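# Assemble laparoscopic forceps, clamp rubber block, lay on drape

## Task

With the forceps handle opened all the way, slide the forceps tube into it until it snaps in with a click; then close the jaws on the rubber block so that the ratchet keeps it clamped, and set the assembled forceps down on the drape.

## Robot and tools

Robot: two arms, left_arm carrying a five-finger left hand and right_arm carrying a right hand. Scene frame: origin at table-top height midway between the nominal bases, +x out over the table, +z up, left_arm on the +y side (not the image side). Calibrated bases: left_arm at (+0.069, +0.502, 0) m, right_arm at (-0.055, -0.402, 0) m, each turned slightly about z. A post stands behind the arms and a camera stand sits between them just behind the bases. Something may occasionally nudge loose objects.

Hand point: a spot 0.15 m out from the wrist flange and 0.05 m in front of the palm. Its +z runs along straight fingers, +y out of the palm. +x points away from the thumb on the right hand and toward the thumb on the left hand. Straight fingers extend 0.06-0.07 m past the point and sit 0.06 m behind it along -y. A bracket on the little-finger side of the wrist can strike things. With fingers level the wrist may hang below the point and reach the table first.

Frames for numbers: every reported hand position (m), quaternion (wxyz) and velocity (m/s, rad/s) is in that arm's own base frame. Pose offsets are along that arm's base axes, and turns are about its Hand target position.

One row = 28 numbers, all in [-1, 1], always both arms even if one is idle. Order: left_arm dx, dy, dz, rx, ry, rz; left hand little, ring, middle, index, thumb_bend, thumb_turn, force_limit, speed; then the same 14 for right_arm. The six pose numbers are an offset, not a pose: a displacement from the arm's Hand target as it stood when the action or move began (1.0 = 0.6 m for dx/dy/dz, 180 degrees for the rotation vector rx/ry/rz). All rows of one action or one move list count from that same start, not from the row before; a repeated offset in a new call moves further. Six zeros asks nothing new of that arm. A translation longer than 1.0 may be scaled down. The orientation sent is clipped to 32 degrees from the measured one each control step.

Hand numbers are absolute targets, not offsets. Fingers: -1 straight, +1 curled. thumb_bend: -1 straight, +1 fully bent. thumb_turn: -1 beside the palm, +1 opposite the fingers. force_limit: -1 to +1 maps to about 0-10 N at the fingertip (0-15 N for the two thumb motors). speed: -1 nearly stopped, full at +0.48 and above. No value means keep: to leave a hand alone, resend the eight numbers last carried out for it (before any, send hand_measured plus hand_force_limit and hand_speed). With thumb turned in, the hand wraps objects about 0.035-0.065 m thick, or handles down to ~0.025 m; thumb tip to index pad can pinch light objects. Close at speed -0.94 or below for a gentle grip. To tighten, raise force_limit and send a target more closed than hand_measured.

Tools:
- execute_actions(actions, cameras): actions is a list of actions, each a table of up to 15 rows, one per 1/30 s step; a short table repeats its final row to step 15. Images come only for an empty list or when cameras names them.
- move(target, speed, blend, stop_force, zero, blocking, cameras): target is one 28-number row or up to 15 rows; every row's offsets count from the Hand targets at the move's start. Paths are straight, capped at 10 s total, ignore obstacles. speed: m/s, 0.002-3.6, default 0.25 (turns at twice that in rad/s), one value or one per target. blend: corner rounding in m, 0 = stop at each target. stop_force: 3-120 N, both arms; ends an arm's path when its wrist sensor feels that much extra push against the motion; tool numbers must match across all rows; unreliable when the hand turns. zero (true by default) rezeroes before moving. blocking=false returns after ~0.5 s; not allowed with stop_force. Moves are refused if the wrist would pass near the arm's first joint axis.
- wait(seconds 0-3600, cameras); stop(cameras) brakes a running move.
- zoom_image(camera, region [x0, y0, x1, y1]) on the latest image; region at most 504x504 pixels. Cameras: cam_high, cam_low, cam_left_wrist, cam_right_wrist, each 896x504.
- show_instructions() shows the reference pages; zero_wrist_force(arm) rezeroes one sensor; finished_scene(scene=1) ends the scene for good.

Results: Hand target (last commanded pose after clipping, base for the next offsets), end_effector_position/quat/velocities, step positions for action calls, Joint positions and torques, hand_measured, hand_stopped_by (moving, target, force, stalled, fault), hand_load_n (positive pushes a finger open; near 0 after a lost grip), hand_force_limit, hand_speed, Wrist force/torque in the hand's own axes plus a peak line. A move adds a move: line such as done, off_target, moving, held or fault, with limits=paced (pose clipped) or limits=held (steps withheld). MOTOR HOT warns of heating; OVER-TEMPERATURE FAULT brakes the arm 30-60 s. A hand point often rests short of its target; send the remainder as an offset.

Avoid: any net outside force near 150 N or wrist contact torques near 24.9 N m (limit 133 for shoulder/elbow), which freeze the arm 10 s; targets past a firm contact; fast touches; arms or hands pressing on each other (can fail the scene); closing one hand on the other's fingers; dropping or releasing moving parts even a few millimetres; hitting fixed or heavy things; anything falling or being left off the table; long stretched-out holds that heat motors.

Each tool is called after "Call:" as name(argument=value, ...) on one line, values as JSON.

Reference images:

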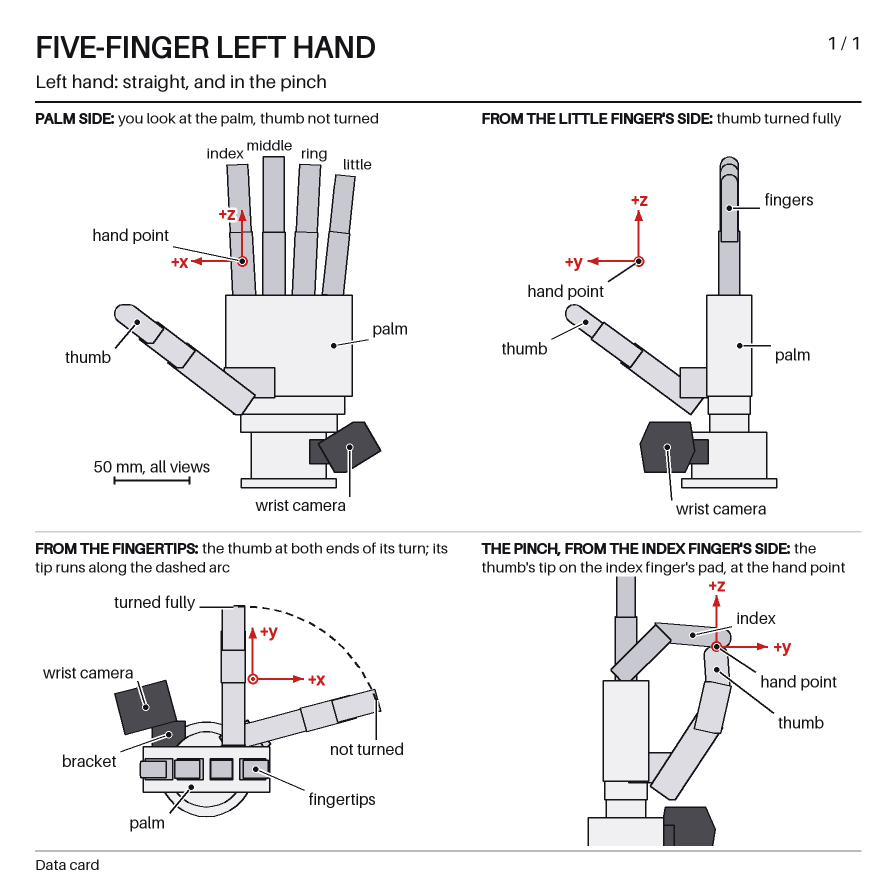

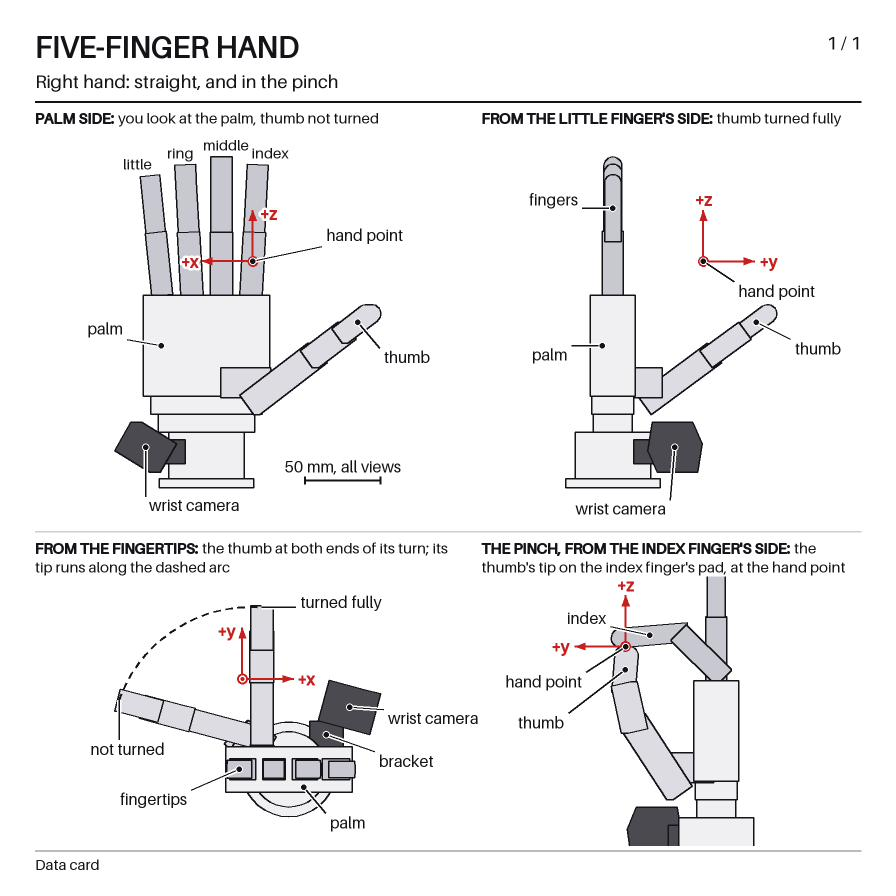

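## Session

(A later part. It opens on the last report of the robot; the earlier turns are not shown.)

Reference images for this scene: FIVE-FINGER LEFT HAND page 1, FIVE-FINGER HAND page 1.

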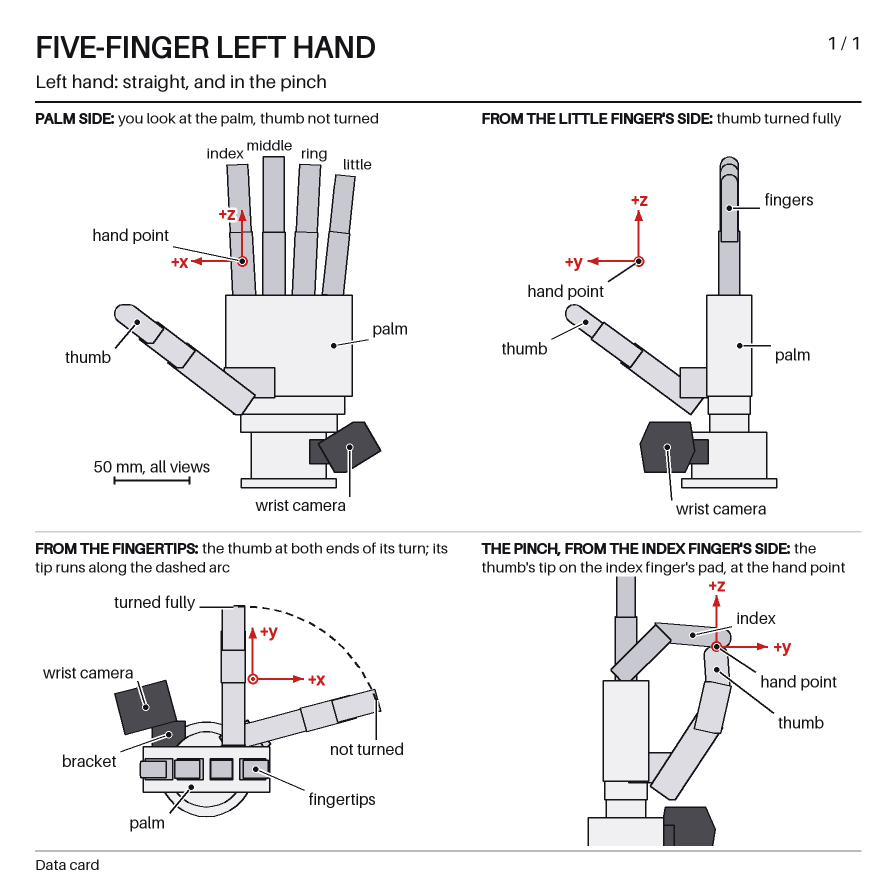

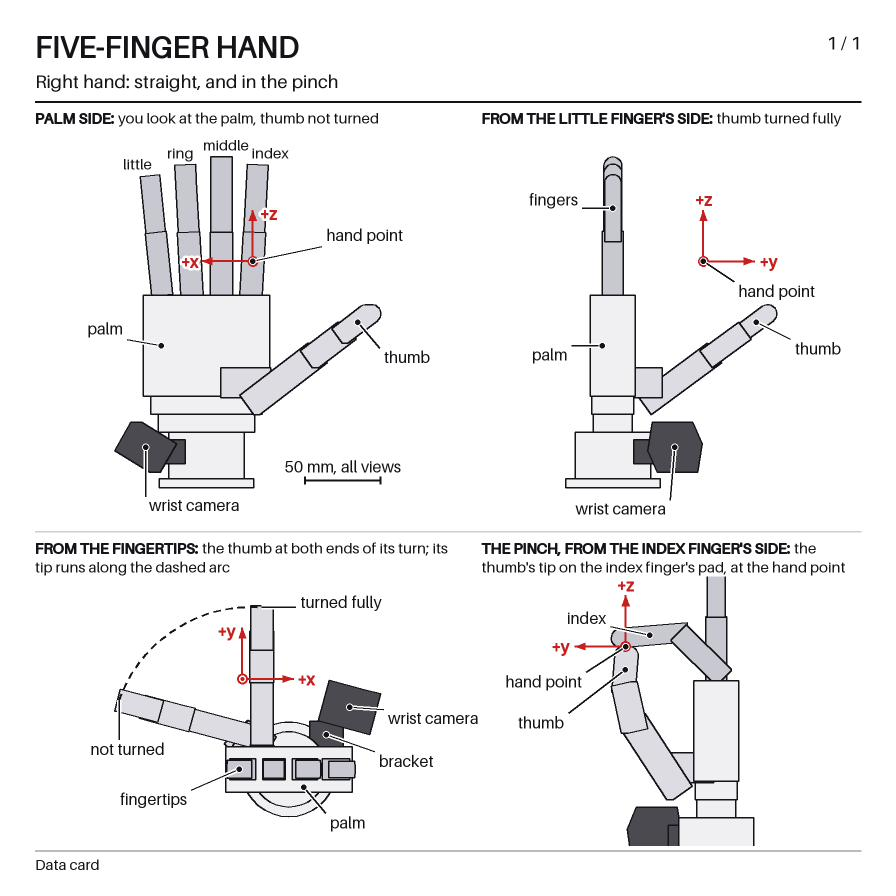

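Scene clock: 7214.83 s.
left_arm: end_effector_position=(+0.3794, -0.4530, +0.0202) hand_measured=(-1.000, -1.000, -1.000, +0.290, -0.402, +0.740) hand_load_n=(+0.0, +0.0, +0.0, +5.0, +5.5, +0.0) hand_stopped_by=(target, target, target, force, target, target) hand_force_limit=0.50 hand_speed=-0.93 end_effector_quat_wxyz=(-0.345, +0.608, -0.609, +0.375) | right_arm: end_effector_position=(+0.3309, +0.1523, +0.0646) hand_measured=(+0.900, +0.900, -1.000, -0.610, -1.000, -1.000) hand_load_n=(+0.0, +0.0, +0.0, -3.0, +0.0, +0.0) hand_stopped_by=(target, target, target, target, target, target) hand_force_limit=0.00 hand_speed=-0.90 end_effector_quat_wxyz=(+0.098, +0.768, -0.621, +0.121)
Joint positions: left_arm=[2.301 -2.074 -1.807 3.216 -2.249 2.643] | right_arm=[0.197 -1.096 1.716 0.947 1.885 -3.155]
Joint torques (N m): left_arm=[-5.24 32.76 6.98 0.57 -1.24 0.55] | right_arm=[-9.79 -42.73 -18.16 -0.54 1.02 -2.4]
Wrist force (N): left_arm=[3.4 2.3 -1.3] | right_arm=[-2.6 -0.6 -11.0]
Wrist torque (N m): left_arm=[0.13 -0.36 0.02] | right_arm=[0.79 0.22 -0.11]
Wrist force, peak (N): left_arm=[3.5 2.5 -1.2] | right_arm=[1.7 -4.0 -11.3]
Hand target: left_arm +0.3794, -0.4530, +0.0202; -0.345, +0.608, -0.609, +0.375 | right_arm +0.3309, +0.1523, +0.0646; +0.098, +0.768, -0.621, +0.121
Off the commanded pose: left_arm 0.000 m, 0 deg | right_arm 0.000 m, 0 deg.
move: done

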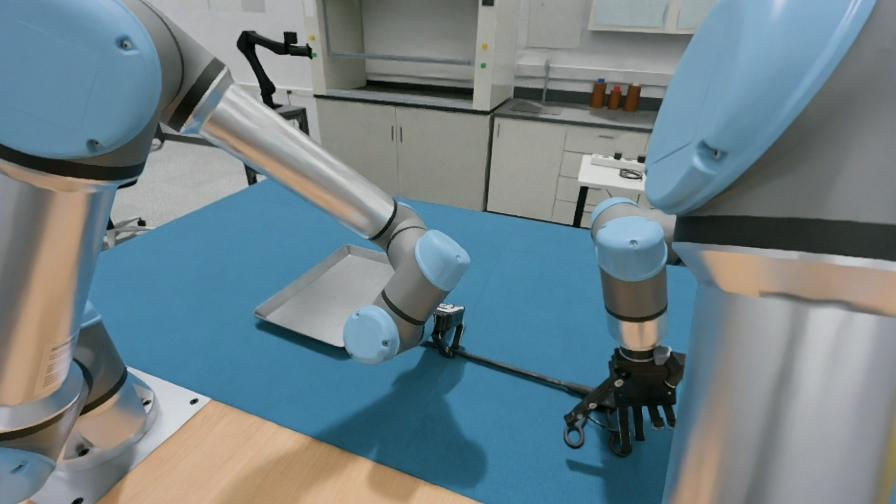

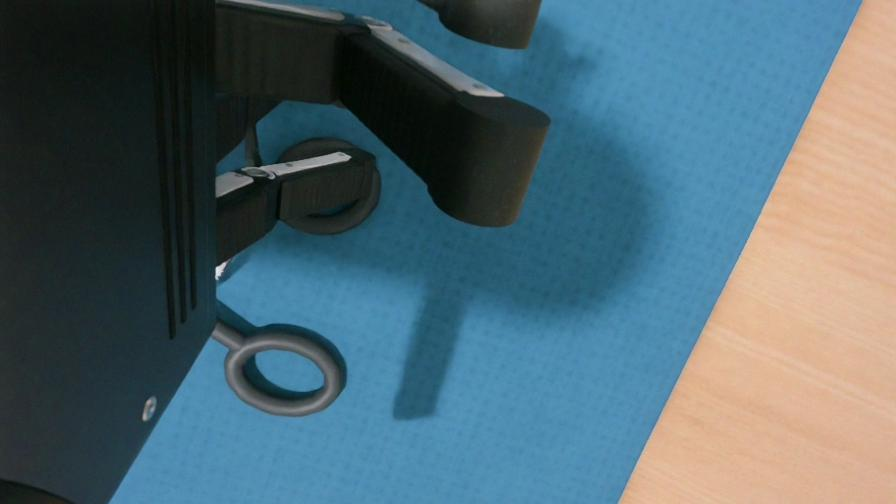

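Call:
move(target=[[0,0,0,0,0,0,-1,-1,-1,0.9,-0.4,0.74,0.5,-0.93,0.004,0.0075,0.0,0,0,0,0.9,0.9,-1,-0.61,-1,-1,0.0,-0.9],[0,0,0,0,0,0,-1,-1,-1,0.9,-0.4,0.74,0.5,-0.93,0.004,0.0075,0.05,0,0,0,0.9,0.9,-1,-0.61,-1,-1,0.0,-0.9],[0,0,0,0,0,0,-1,-1,-1,0.9,-0.4,0.74,0.5,-0.93,0.004,0.0075,0.18,0,0,0,0.9,0.9,-1,-0.61,-1,-1,0.0,-0.9],[0,0,0,0,0,0,-1,-1,-1,0.9,-0.4,0.74,0.5,-0.93,-0.05,-0.2,0.2,0,0,-0.0667,0.9,0.9,-1,-0.61,-1,-1,0,-0.9]], speed=[0.02,0.03,0.15,0.3], blend=[0.001,0.005,0.02,0], cameras=["cam_high","cam_low","cam_left_wrist"])

Call:
zoom_image(camera="cam_high", region=[480, 140, 560, 220])

Call:
zoom_image(camera="cam_high", region=[480, 320, 560, 400])

Call:
zoom_image(camera="cam_low", region=[560, 380, 660, 460])

Scene clock: 7234.87 s.
left_arm: end_effector_position=(+0.3794, -0.4530, +0.0202) hand_measured=(-1.000, -1.000, -1.000, +0.290, -0.402, +0.740) hand_load_n=(+0.0, +0.0, +0.0, +5.0, +5.5, -0.5) hand_stopped_by=(target, target, target, force, target, target) hand_force_limit=0.50 hand_speed=-0.93 end_effector_quat_wxyz=(-0.345, +0.608, -0.609, +0.375) | right_arm: end_effector_position=(+0.3009, +0.0323, +0.1846) hand_measured=(+0.900, +0.900, -1.000, -0.610, -1.000, -1.000) hand_load_n=(+0.0, +0.5, +0.0, +0.0, +0.0, +0.0) hand_stopped_by=(target, target, target, target, target, target) hand_force_limit=0.00 hand_speed=-0.90 end_effector_quat_wxyz=(+0.111, +0.698, -0.698, +0.110)
Joint positions: left_arm=[2.301 -2.074 -1.807 3.216 -2.249 2.643] | right_arm=[-0.15 -1.383 1.756 1.149 1.881 -3.299]
Joint torques (N m): left_arm=[-4.56 31.92 6.35 0.61 -1.19 0.48] | right_arm=[-8.47 -36.14 -9.66 -0.11 -0.94 -2.26]
Wrist force (N): left_arm=[-0.1 3.0 0.4] | right_arm=[1.6 0.4 -2.8]
Wrist torque (N m): left_arm=[0.13 -0.12 -0.01] | right_arm=[0.40 0.09 0.02]
Wrist force, peak (N): left_arm=[3.8 2.5 -1.2] | right_arm=[-1.8 -0.7 -11.4]
Hand target: left_arm +0.3794, -0.4530, +0.0202; -0.345, +0.608, -0.609, +0.375 | right_arm +0.3009, +0.0323, +0.1846; +0.111, +0.698, -0.698, +0.110
Off the commanded pose: left_arm 0.000 m, 0 deg | right_arm 0.000 m, 0 deg.
move: done

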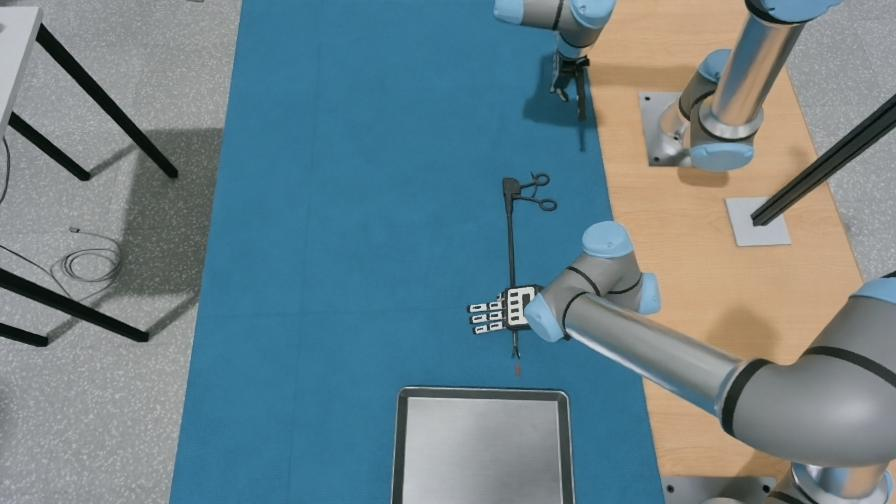

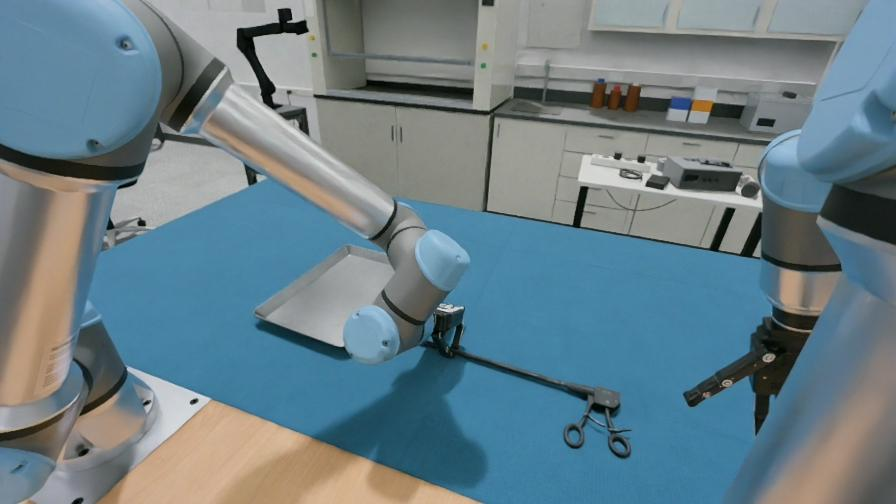

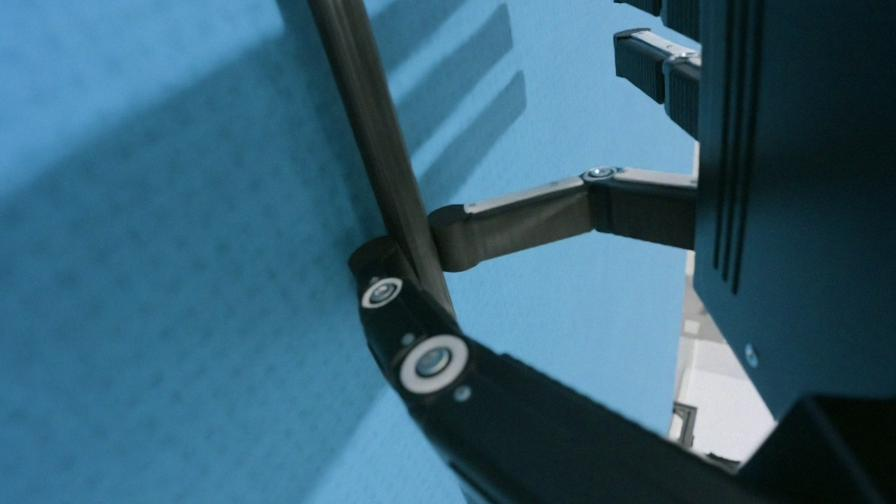

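Scaled by 6.300 from the camera's image (finer frame: 1280x720).

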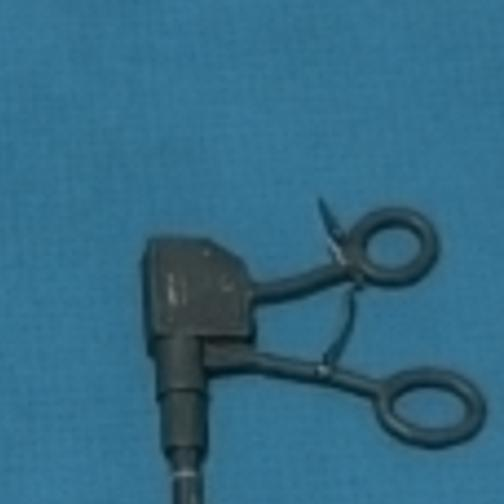

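Scaled by 6.300 from the camera's image (finer frame: 1280x720).

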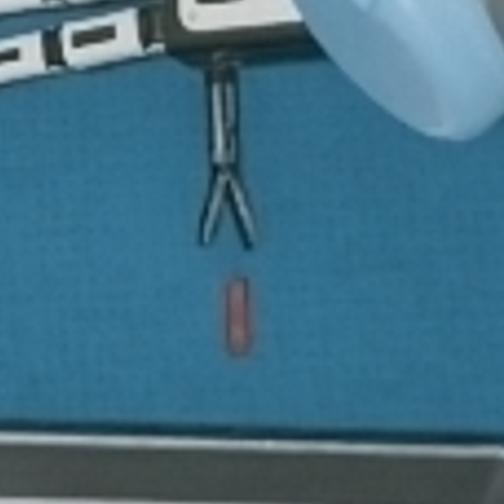

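Scaled by 5.040 from the camera's image (finer frame: 1280x720).

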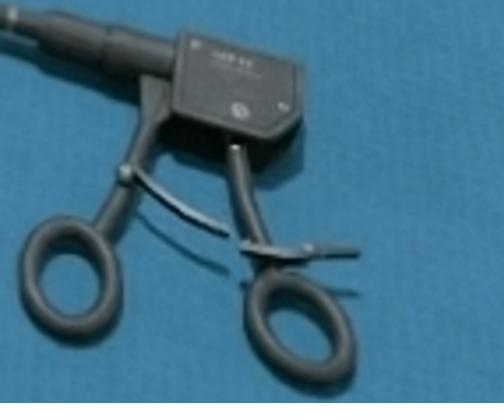

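Call:
move(target=[[0,0,0.003,0,0,0,-1,-1,-1,0.9,-0.4,0.74,0.5,-0.93,0,0,0,0,0,0,0.9,0.9,-1,-0.61,-1,-1,0,-0.9],[0,0,0.003,0,0,0,-1,-1,-1,0.05,-0.4,0.74,0.5,-0.5,0,0,0,0,0,0,0.9,0.9,-1,-0.61,-1,-1,0,-0.9],[0,0,0.1,0,0,0,-1,-1,-1,0.05,-0.4,0.74,0.5,-0.5,0,0,0,0,0,0,0.9,0.9,-1,-0.61,-1,-1,0,-0.9]], speed=[0.01,0.01,0.06], cameras=["cam_high","cam_left_wrist"])

Call:
zoom_image(camera="cam_high", region=[480, 320, 560, 400])

Call:
zoom_image(camera="cam_high", region=[480, 140, 560, 220])

Scene clock: 7257.47 s.
left_arm: end_effector_position=(+0.3794, -0.4530, +0.0801) hand_measured=(-1.000, -1.000, -1.000, +0.050, -0.400, +0.740) hand_load_n=(+0.0, +0.0, +0.0, +0.0, +0.0, +0.0) hand_stopped_by=(target, target, target, target, target, target) hand_force_limit=0.50 hand_speed=-0.50 end_effector_quat_wxyz=(-0.345, +0.608, -0.609, +0.375) | right_arm: end_effector_position=(+0.3009, +0.0323, +0.1846) hand_measured=(+0.900, +0.900, -1.000, -0.610, -1.000, -1.000) hand_load_n=(+0.0, +0.0, +0.0, +0.0, +0.0, +0.0) hand_stopped_by=(target, target, target, target, target, target) hand_force_limit=0.00 hand_speed=-0.90 end_effector_quat_wxyz=(+0.111, +0.698, -0.698, +0.110)
Joint positions: left_arm=[2.301 -1.985 -1.756 3.076 -2.249 2.643] | right_arm=[-0.15 -1.383 1.756 1.149 1.881 -3.299]
Joint torques (N m): left_arm=[0.07 41.56 27.55 -2.75 -0.4 -1.42] | right_arm=[-8.45 -36.07 -10.27 -0.04 -0.88 -2.33]
Wrist force (N): left_arm=[0.6 2.1 -0.1] | right_arm=[1.4 0.1 -2.8]
Wrist torque (N m): left_arm=[0.08 -0.21 0.02] | right_arm=[0.35 0.11 0.00]
Wrist force, peak (N): left_arm=[0.6 3.5 0.1] | right_arm=[1.8 0.3 -3.1]
Hand target: left_arm +0.3794, -0.4530, +0.0802; -0.345, +0.608, -0.609, +0.375 | right_arm +0.3009, +0.0323, +0.1846; +0.111, +0.698, -0.698, +0.110
Off the commanded pose: left_arm 0.000 m, 0 deg | right_arm 0.000 m, 0 deg.
move: done

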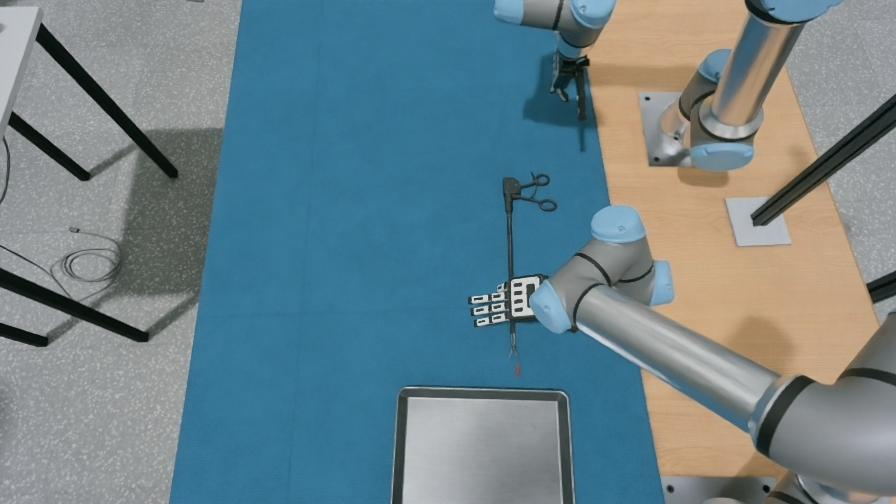

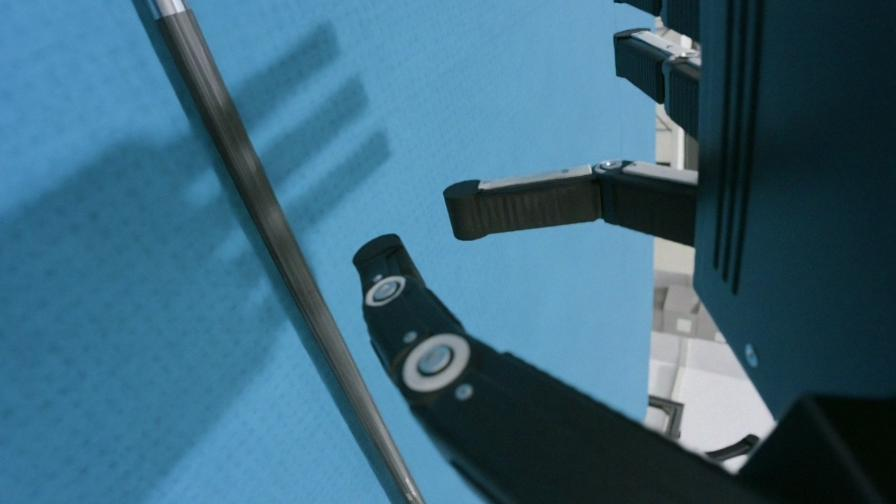

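Scaled by 6.300 from the camera's image (finer frame: 1280x720).

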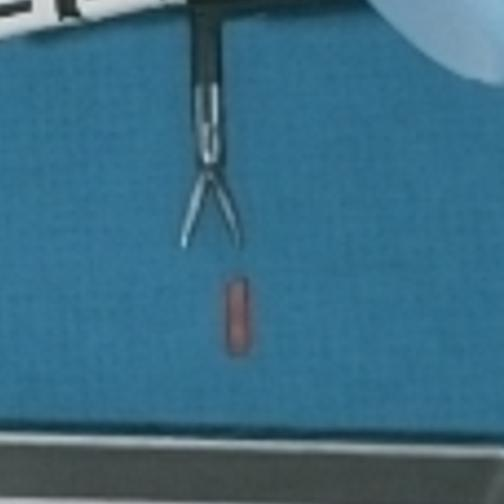

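Scaled by 6.300 from the camera's image (finer frame: 1280x720).

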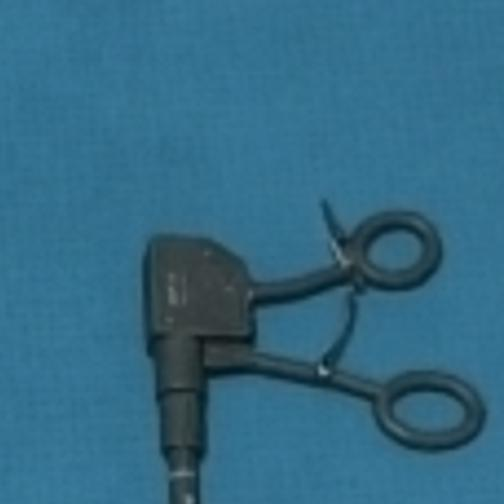

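Call:
move(target=[[-0.009,0.2545,0,0,0,0,-1,-1,-1,0.05,-0.4,0.74,0.5,-0.5,0,0,0,0,0,0,0.9,0.9,-1,-0.61,-1,-1,0,-0.9],[-0.009,0.2545,-0.0215,0,0,0,-1,-1,-1,0.08,-0.26,0.74,0,-0.7,0,0,0,0,0,0,0.9,0.9,-1,-0.61,-1,-1,0,-0.9]], speed=[0.12,0.05], cameras=["cam_high","cam_low","cam_left_wrist"])

Call:
zoom_image(camera="cam_low", region=[370, 300, 430, 360])

Scene clock: 7271.70 s.
left_arm: end_effector_position=(+0.3740, -0.3003, +0.0673) hand_measured=(-1.000, -1.000, -1.000, +0.080, -0.260, +0.740) hand_load_n=(+0.0, +0.0, +0.0, +0.0, +0.0, +0.0) hand_stopped_by=(target, target, target, target, target, target) hand_force_limit=0.00 hand_speed=-0.70 end_effector_quat_wxyz=(-0.345, +0.608, -0.609, +0.375) | right_arm: end_effector_position=(+0.3009, +0.0323, +0.1846) hand_measured=(+0.900, +0.900, -1.000, -0.610, -1.000, -1.000) hand_load_n=(+0.0, +0.0, +0.0, +0.0, +0.0, +0.0) hand_stopped_by=(target, target, target, target, target, target) hand_force_limit=0.00 hand_speed=-0.90 end_effector_quat_wxyz=(+0.111, +0.698, -0.698, +0.110)
Joint positions: left_arm=[2.623 -1.684 -2.185 3.317 -1.985 2.857] | right_arm=[-0.15 -1.383 1.756 1.149 1.881 -3.299]
Joint torques (N m): left_arm=[9.24 12.88 4.92 1.99 0.79 1.89] | right_arm=[-8.3 -35.55 -9.86 -0.03 -0.81 -2.13]
Wrist force (N): left_arm=[0.8 2.0 -0.1] | right_arm=[1.7 0.2 -2.9]
Wrist torque (N m): left_arm=[0.07 -0.24 0.04] | right_arm=[0.36 0.07 0.01]
Wrist force, peak (N): left_arm=[0.8 2.7 0.1] | right_arm=[1.6 0.2 -3.3]
Hand target: left_arm +0.3740, -0.3003, +0.0673; -0.345, +0.608, -0.609, +0.375 | right_arm +0.3009, +0.0323, +0.1846; +0.111, +0.698, -0.698, +0.110
Off the commanded pose: left_arm 0.000 m, 0 deg | right_arm 0.000 m, 0 deg.
move: done

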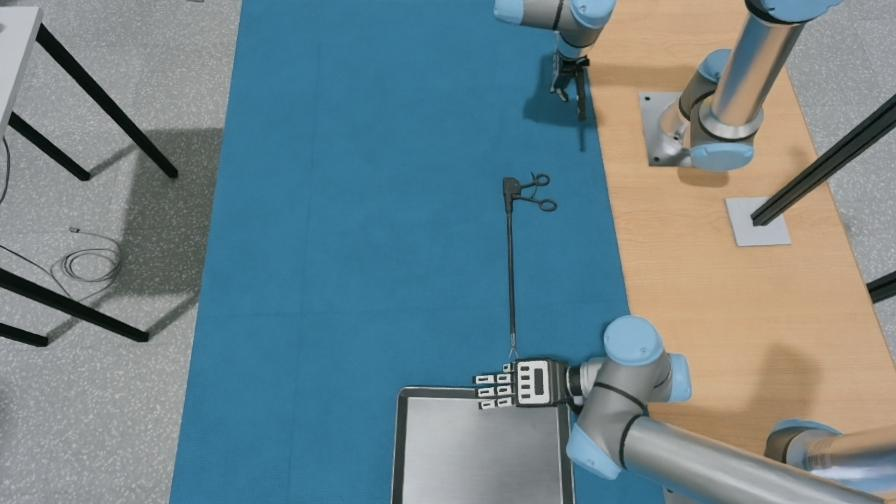

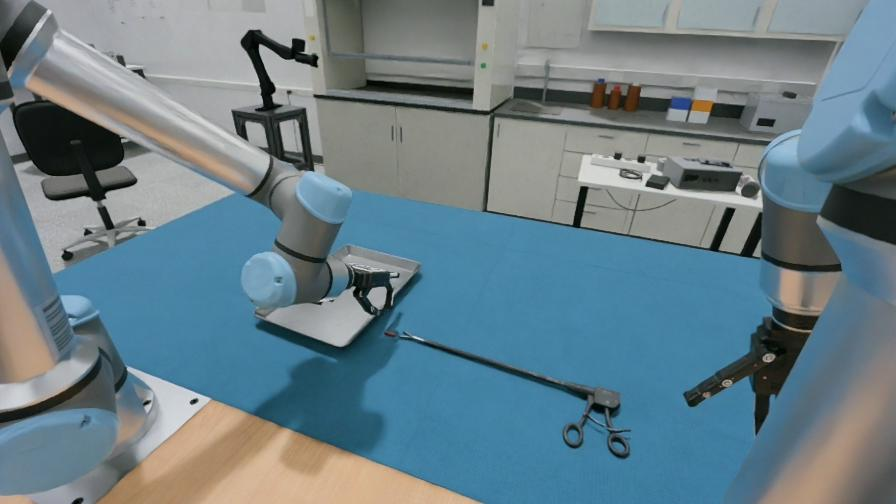

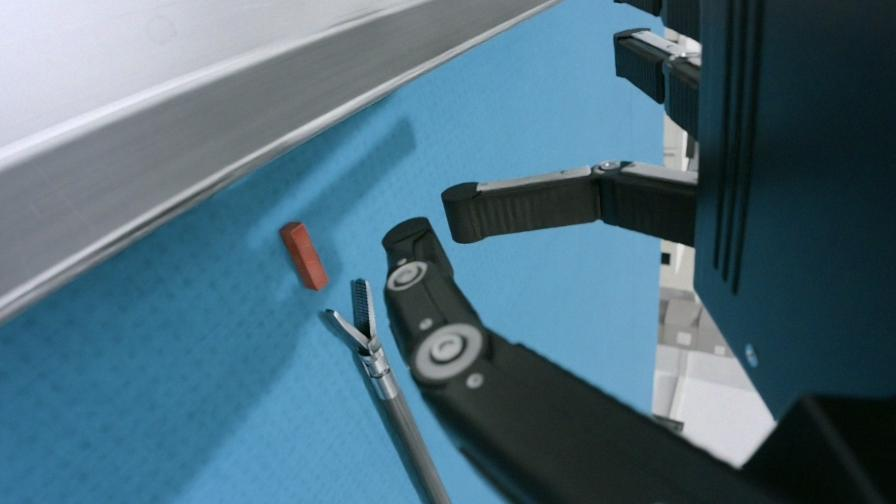

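Scaled by 8.400 from the camera's image (finer frame: 1280x720).

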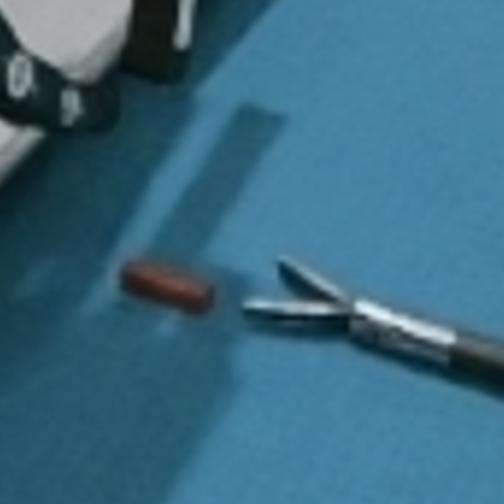

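Call:
move(target=[-0.0047,0,-0.0717,0,0,0,-1,-1,-1,0.08,-0.26,0.74,0,-0.9,0,0,0,0,0,0,0.9,0.9,-1,-0.61,-1,-1,0,-0.9], speed=0.06, cameras=["cam_low","cam_left_wrist"])

Call:
zoom_image(camera="cam_low", region=[370, 300, 430, 360])

Call:
zoom_image(camera="cam_left_wrist", region=[250, 150, 550, 400])

Scene clock: 7293.93 s.
left_arm: end_effector_position=(+0.3712, -0.3003, +0.0243) hand_measured=(-1.000, -1.000, -1.000, +0.080, -0.260, +0.740) hand_load_n=(+0.0, +0.0, +0.0, +0.0, +0.5, -0.5) hand_stopped_by=(target, target, target, target, target, target) hand_force_limit=0.00 hand_speed=-0.90 end_effector_quat_wxyz=(-0.345, +0.608, -0.609, +0.375) | right_arm: end_effector_position=(+0.3009, +0.0323, +0.1846) hand_measured=(+0.900, +0.900, -1.000, -0.610, -1.000, -1.000) hand_load_n=(+0.0, +0.0, +0.0, +0.0, +0.0, +0.0) hand_stopped_by=(target, target, target, target, target, target) hand_force_limit=0.00 hand_speed=-0.90 end_effector_quat_wxyz=(+0.111, +0.698, -0.698, +0.110)
Joint positions: left_arm=[2.618 -1.771 -2.235 3.452 -1.989 2.854] | right_arm=[-0.15 -1.383 1.756 1.149 1.881 -3.299]
Joint torques (N m): left_arm=[-7.99 15.11 2.56 2.25 -1.65 -1.47] | right_arm=[-8.7 -35.06 -9.84 -0.02 -0.89 -1.86]
Wrist force (N): left_arm=[0.7 1.9 -0.1] | right_arm=[1.7 0.1 -2.8]
Wrist torque (N m): left_arm=[0.06 -0.22 0.18] | right_arm=[0.35 0.07 0.00]
Wrist force, peak (N): left_arm=[0.8 2.7 -0.2] | right_arm=[1.9 0.2 -3.2]
Hand target: left_arm +0.3712, -0.3003, +0.0242; -0.345, +0.608, -0.609, +0.375 | right_arm +0.3009, +0.0323, +0.1846; +0.111, +0.698, -0.698, +0.110
Off the commanded pose: left_arm 0.000 m, 0 deg | right_arm 0.000 m, 0 deg.
move: done

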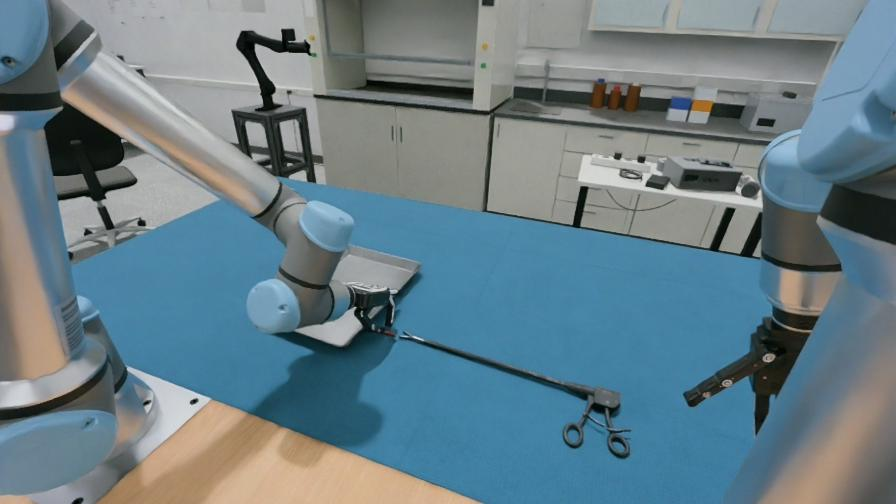

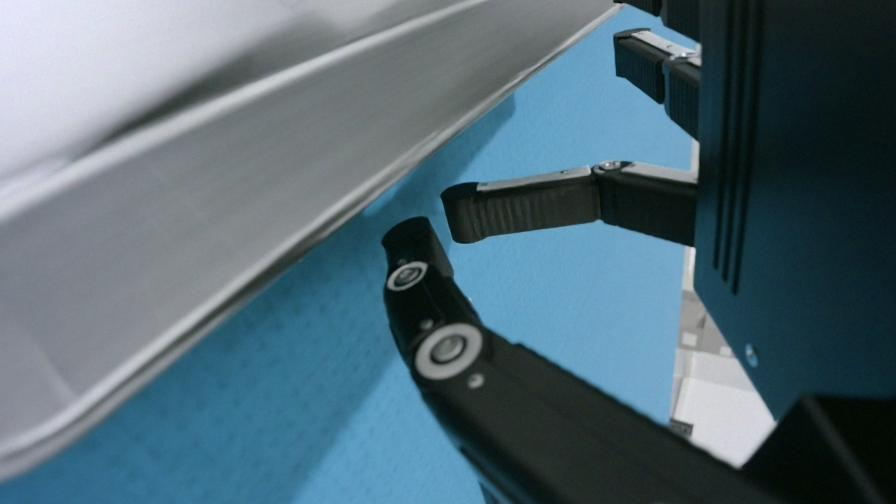

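Scaled by 8.400 from the camera's image (finer frame: 1280x720).

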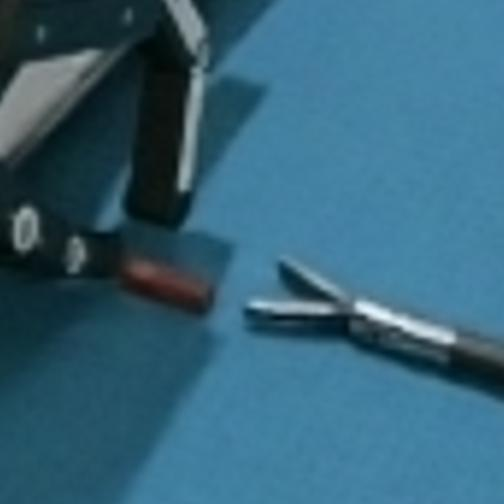

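Scaled by 1.680 from the camera's image (finer frame: 1280x720).

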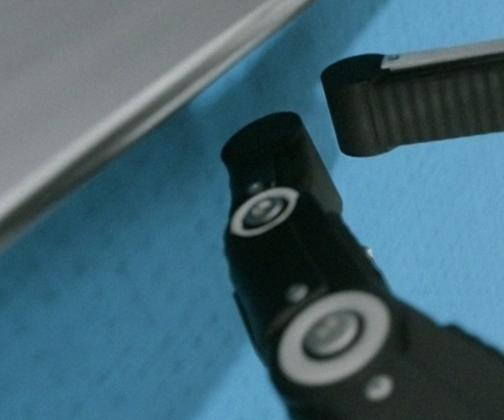

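Call:
move(target=[0,0,-0.0155,0,0,0,-1,-1,-1,0.08,-0.26,0.74,0,-0.9,0,0,0,0,0,0,0.9,0.9,-1,-0.61,-1,-1,0,-0.9], speed=0.006, stop_force=3, cameras=["cam_low","cam_left_wrist"])

Call:
zoom_image(camera="cam_low", region=[370, 300, 430, 360])

Scene clock: 7301.43 s.
left_arm: end_effector_position=(+0.3712, -0.3003, +0.0164) hand_measured=(-1.000, -1.000, -1.000, +0.080, -0.260, +0.740) hand_load_n=(+0.0, +0.0, +0.0, +0.0, +0.0, +0.0) hand_stopped_by=(target, target, target, target, target, target) hand_force_limit=0.00 hand_speed=-0.90 end_effector_quat_wxyz=(-0.345, +0.608, -0.609, +0.375) | right_arm: end_effector_position=(+0.3009, +0.0323, +0.1846) hand_measured=(+0.900, +0.900, -1.000, -0.610, -1.000, -1.000) hand_load_n=(+0.0, +0.0, +0.0, +0.0, +0.0, +0.0) hand_stopped_by=(target, target, target, target, target, target) hand_force_limit=0.00 hand_speed=-0.90 end_effector_quat_wxyz=(+0.111, +0.698, -0.698, +0.110)
Joint positions: left_arm=[2.618 -1.789 -2.242 3.477 -1.989 2.854] | right_arm=[-0.15 -1.383 1.756 1.149 1.881 -3.299]
Joint torques (N m): left_arm=[-9.67 28.05 23.22 -2.4 0.04 0.19] | right_arm=[-8.19 -34.9 -10.01 0.11 -0.82 -1.84]
Wrist force (N): left_arm=[0.9 -0.8 -1.2] | right_arm=[1.5 0.3 -2.7]
Wrist torque (N m): left_arm=[0.04 -0.26 0.21] | right_arm=[0.37 0.10 0.01]
Wrist force, peak (N): left_arm=[0.8 -3.6 -1.6] | right_arm=[1.8 0.2 -3.1]
Hand target: left_arm +0.3712, -0.3003, +0.0164; -0.345, +0.608, -0.609, +0.375 (not the last commanded pose) | right_arm +0.3009, +0.0323, +0.1846; +0.111, +0.698, -0.698, +0.110
Off the commanded pose: left_arm 0.001 m, 0 deg | right_arm 0.000 m, 0 deg.
move: contact (left_arm)

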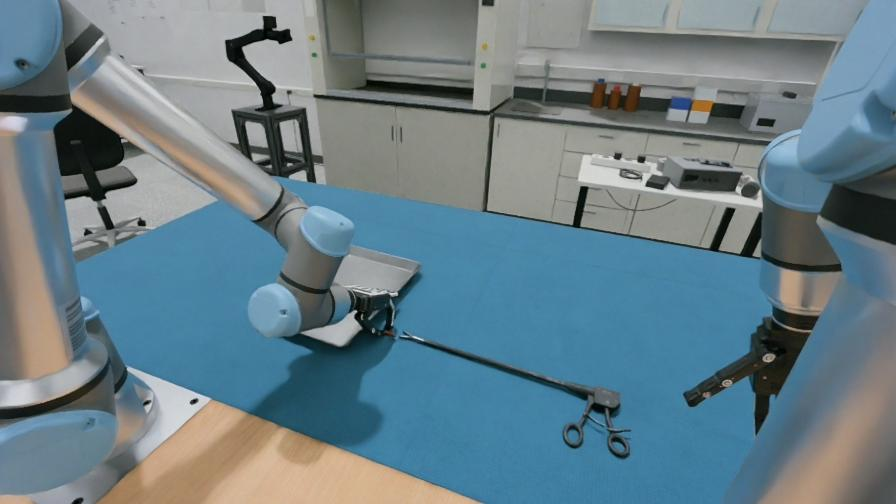

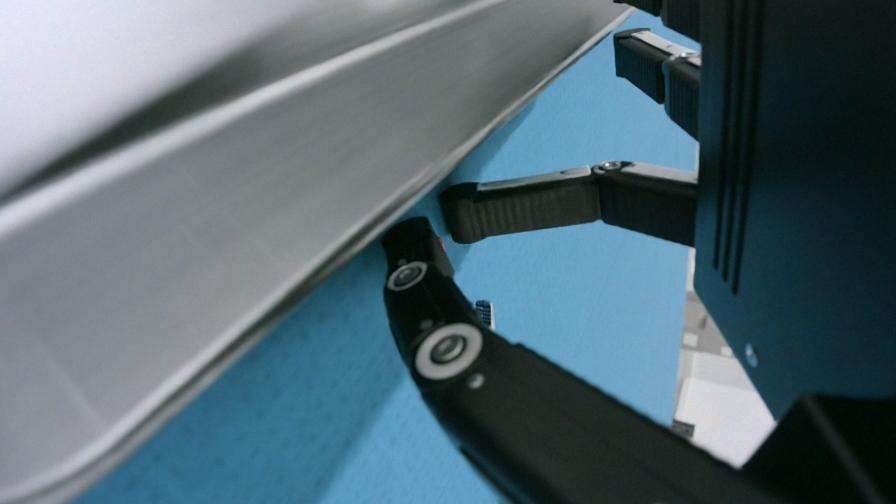

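Scaled by 8.400 from the camera's image (finer frame: 1280x720).

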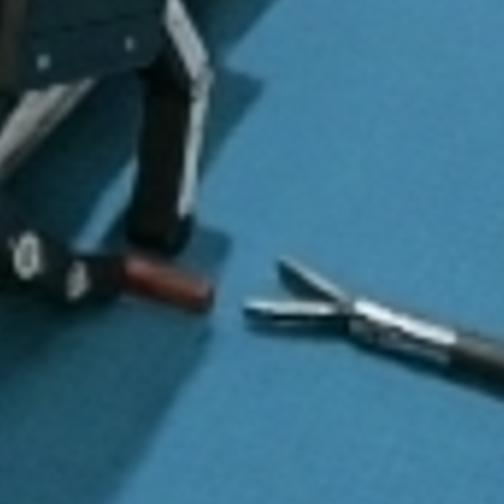

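Call:
move(target=[0,0,0,0,0,0,-1,-1,-1,0.17,-0.26,0.74,-0.5,-0.9,0,0,0,0,0,0,0.9,0.9,-1,-0.61,-1,-1,0,-0.9], speed=0.01)

Call:
move(target=[0,0,-0.003,0,0,0,-1,-1,-1,0.17,-0.26,0.74,-0.5,-0.9,0,0,0,0,0,0,0.9,0.9,-1,-0.61,-1,-1,0,-0.9], speed=0.005, stop_force=3, cameras=["cam_low","cam_left_wrist"])

Call:
zoom_image(camera="cam_low", region=[370, 300, 430, 360])

Call:
zoom_image(camera="cam_left_wrist", region=[350, 150, 550, 350])

Scene clock: 7308.87 s.
left_arm: end_effector_position=(+0.3712, -0.3003, +0.0164) hand_measured=(-1.000, -1.000, -1.000, +0.170, -0.260, +0.740) hand_load_n=(+0.0, +0.0, +0.0, +0.0, +0.0, +0.0) hand_stopped_by=(target, target, target, target, target, target) hand_force_limit=-0.50 hand_speed=-0.90 end_effector_quat_wxyz=(-0.345, +0.608, -0.609, +0.375) | right_arm: end_effector_position=(+0.3009, +0.0323, +0.1846) hand_measured=(+0.900, +0.900, -1.000, -0.610, -1.000, -1.000) hand_load_n=(+0.0, +0.0, +0.0, +0.0, +0.0, +0.0) hand_stopped_by=(target, target, target, target, target, target) hand_force_limit=0.00 hand_speed=-0.90 end_effector_quat_wxyz=(+0.111, +0.698, -0.698, +0.110)
Joint positions: left_arm=[2.618 -1.789 -2.242 3.477 -1.989 2.854] | right_arm=[-0.15 -1.383 1.756 1.149 1.881 -3.299]
Joint torques (N m): left_arm=[-8.72 28.31 21.59 1.26 0.97 0.31] | right_arm=[-8.23 -34.15 -9.63 0.16 -0.9 -1.74]
Wrist force (N): left_arm=[0.6 2.4 -0.2] | right_arm=[1.7 0.0 -3.0]
Wrist torque (N m): left_arm=[0.15 -0.20 0.16] | right_arm=[0.34 0.07 0.01]
Wrist force, peak (N): left_arm=[0.4 2.7 0.1] | right_arm=[2.0 0.1 -3.0]
Hand target: left_arm +0.3712, -0.3003, +0.0164; -0.345, +0.608, -0.609, +0.375 | right_arm +0.3009, +0.0323, +0.1846; +0.111, +0.698, -0.698, +0.110
Off the commanded pose: left_arm 0.000 m, 0 deg | right_arm 0.000 m, 0 deg.
move: done

Scene clock: 7310.67 s.
left_arm: end_effector_position=(+0.3712, -0.3003, +0.0150) hand_measured=(-1.000, -1.000, -1.000, +0.170, -0.260, +0.740) hand_load_n=(+0.0, +0.0, +0.0, +0.0, +0.0, +0.0) hand_stopped_by=(target, target, target, target, target, target) hand_force_limit=-0.50 hand_speed=-0.90 end_effector_quat_wxyz=(-0.345, +0.608, -0.609, +0.375) | right_arm: end_effector_position=(+0.3009, +0.0323, +0.1846) hand_measured=(+0.900, +0.900, -1.000, -0.610, -1.000, -1.000) hand_load_n=(+0.0, +0.0, +0.0, +0.0, +0.0, +0.0) hand_stopped_by=(target, target, target, target, target, target) hand_force_limit=0.00 hand_speed=-0.90 end_effector_quat_wxyz=(+0.111, +0.698, -0.698, +0.110)
Joint positions: left_arm=[2.618 -1.792 -2.243 3.481 -1.989 2.854] | right_arm=[-0.15 -1.383 1.756 1.149 1.881 -3.299]
Joint torques (N m): left_arm=[-9.46 28.16 22.47 -2.93 1.1 0.11] | right_arm=[-7.98 -34.37 -9.9 0.09 -0.82 -1.57]
Wrist force (N): left_arm=[1.0 -0.7 -0.7] | right_arm=[1.6 0.3 -2.8]
Wrist torque (N m): left_arm=[-0.01 -0.24 0.21] | right_arm=[0.38 0.08 0.01]
Wrist force, peak (N): left_arm=[1.0 -2.4 -1.2] | right_arm=[1.6 0.1 -3.1]
Hand target: left_arm +0.3712, -0.3003, +0.0150; -0.345, +0.608, -0.609, +0.375 | right_arm +0.3009, +0.0323, +0.1846; +0.111, +0.698, -0.698, +0.110
Off the commanded pose: left_arm 0.000 m, 0 deg | right_arm 0.000 m, 0 deg.
move: contact (left_arm)

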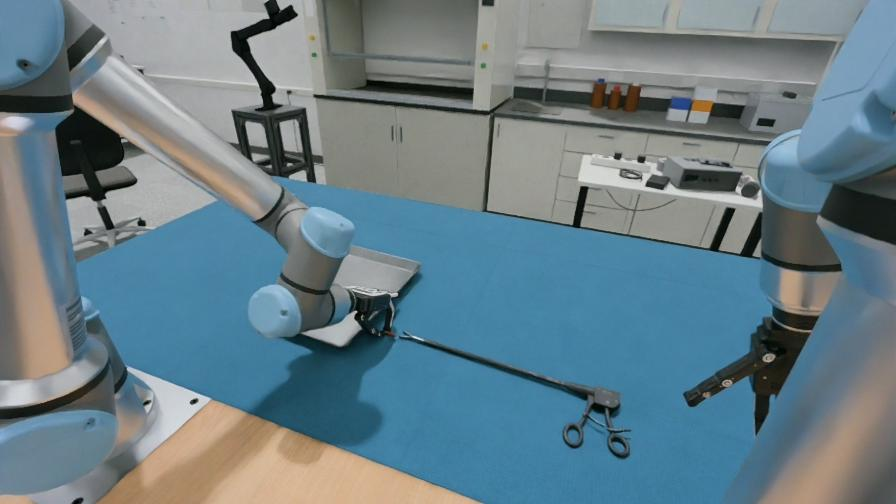

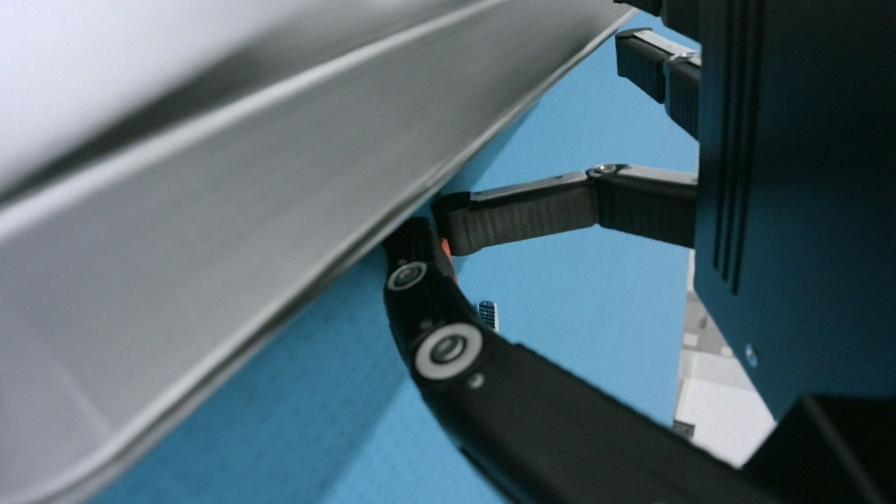

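Scaled by 8.400 from the camera's image (finer frame: 1280x720).

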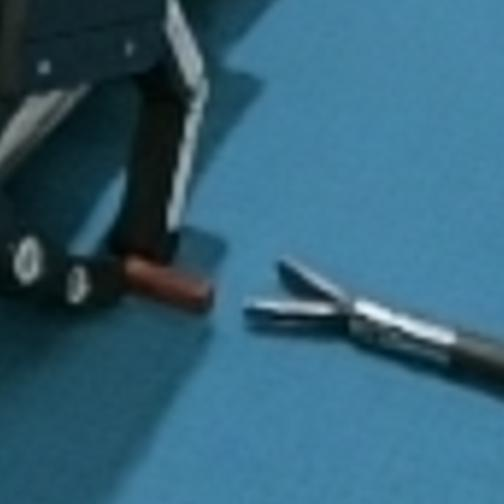

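Scaled by 2.520 from the camera's image (finer frame: 1280x720).

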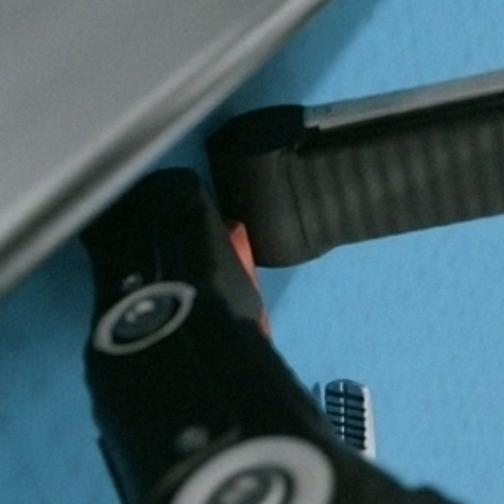

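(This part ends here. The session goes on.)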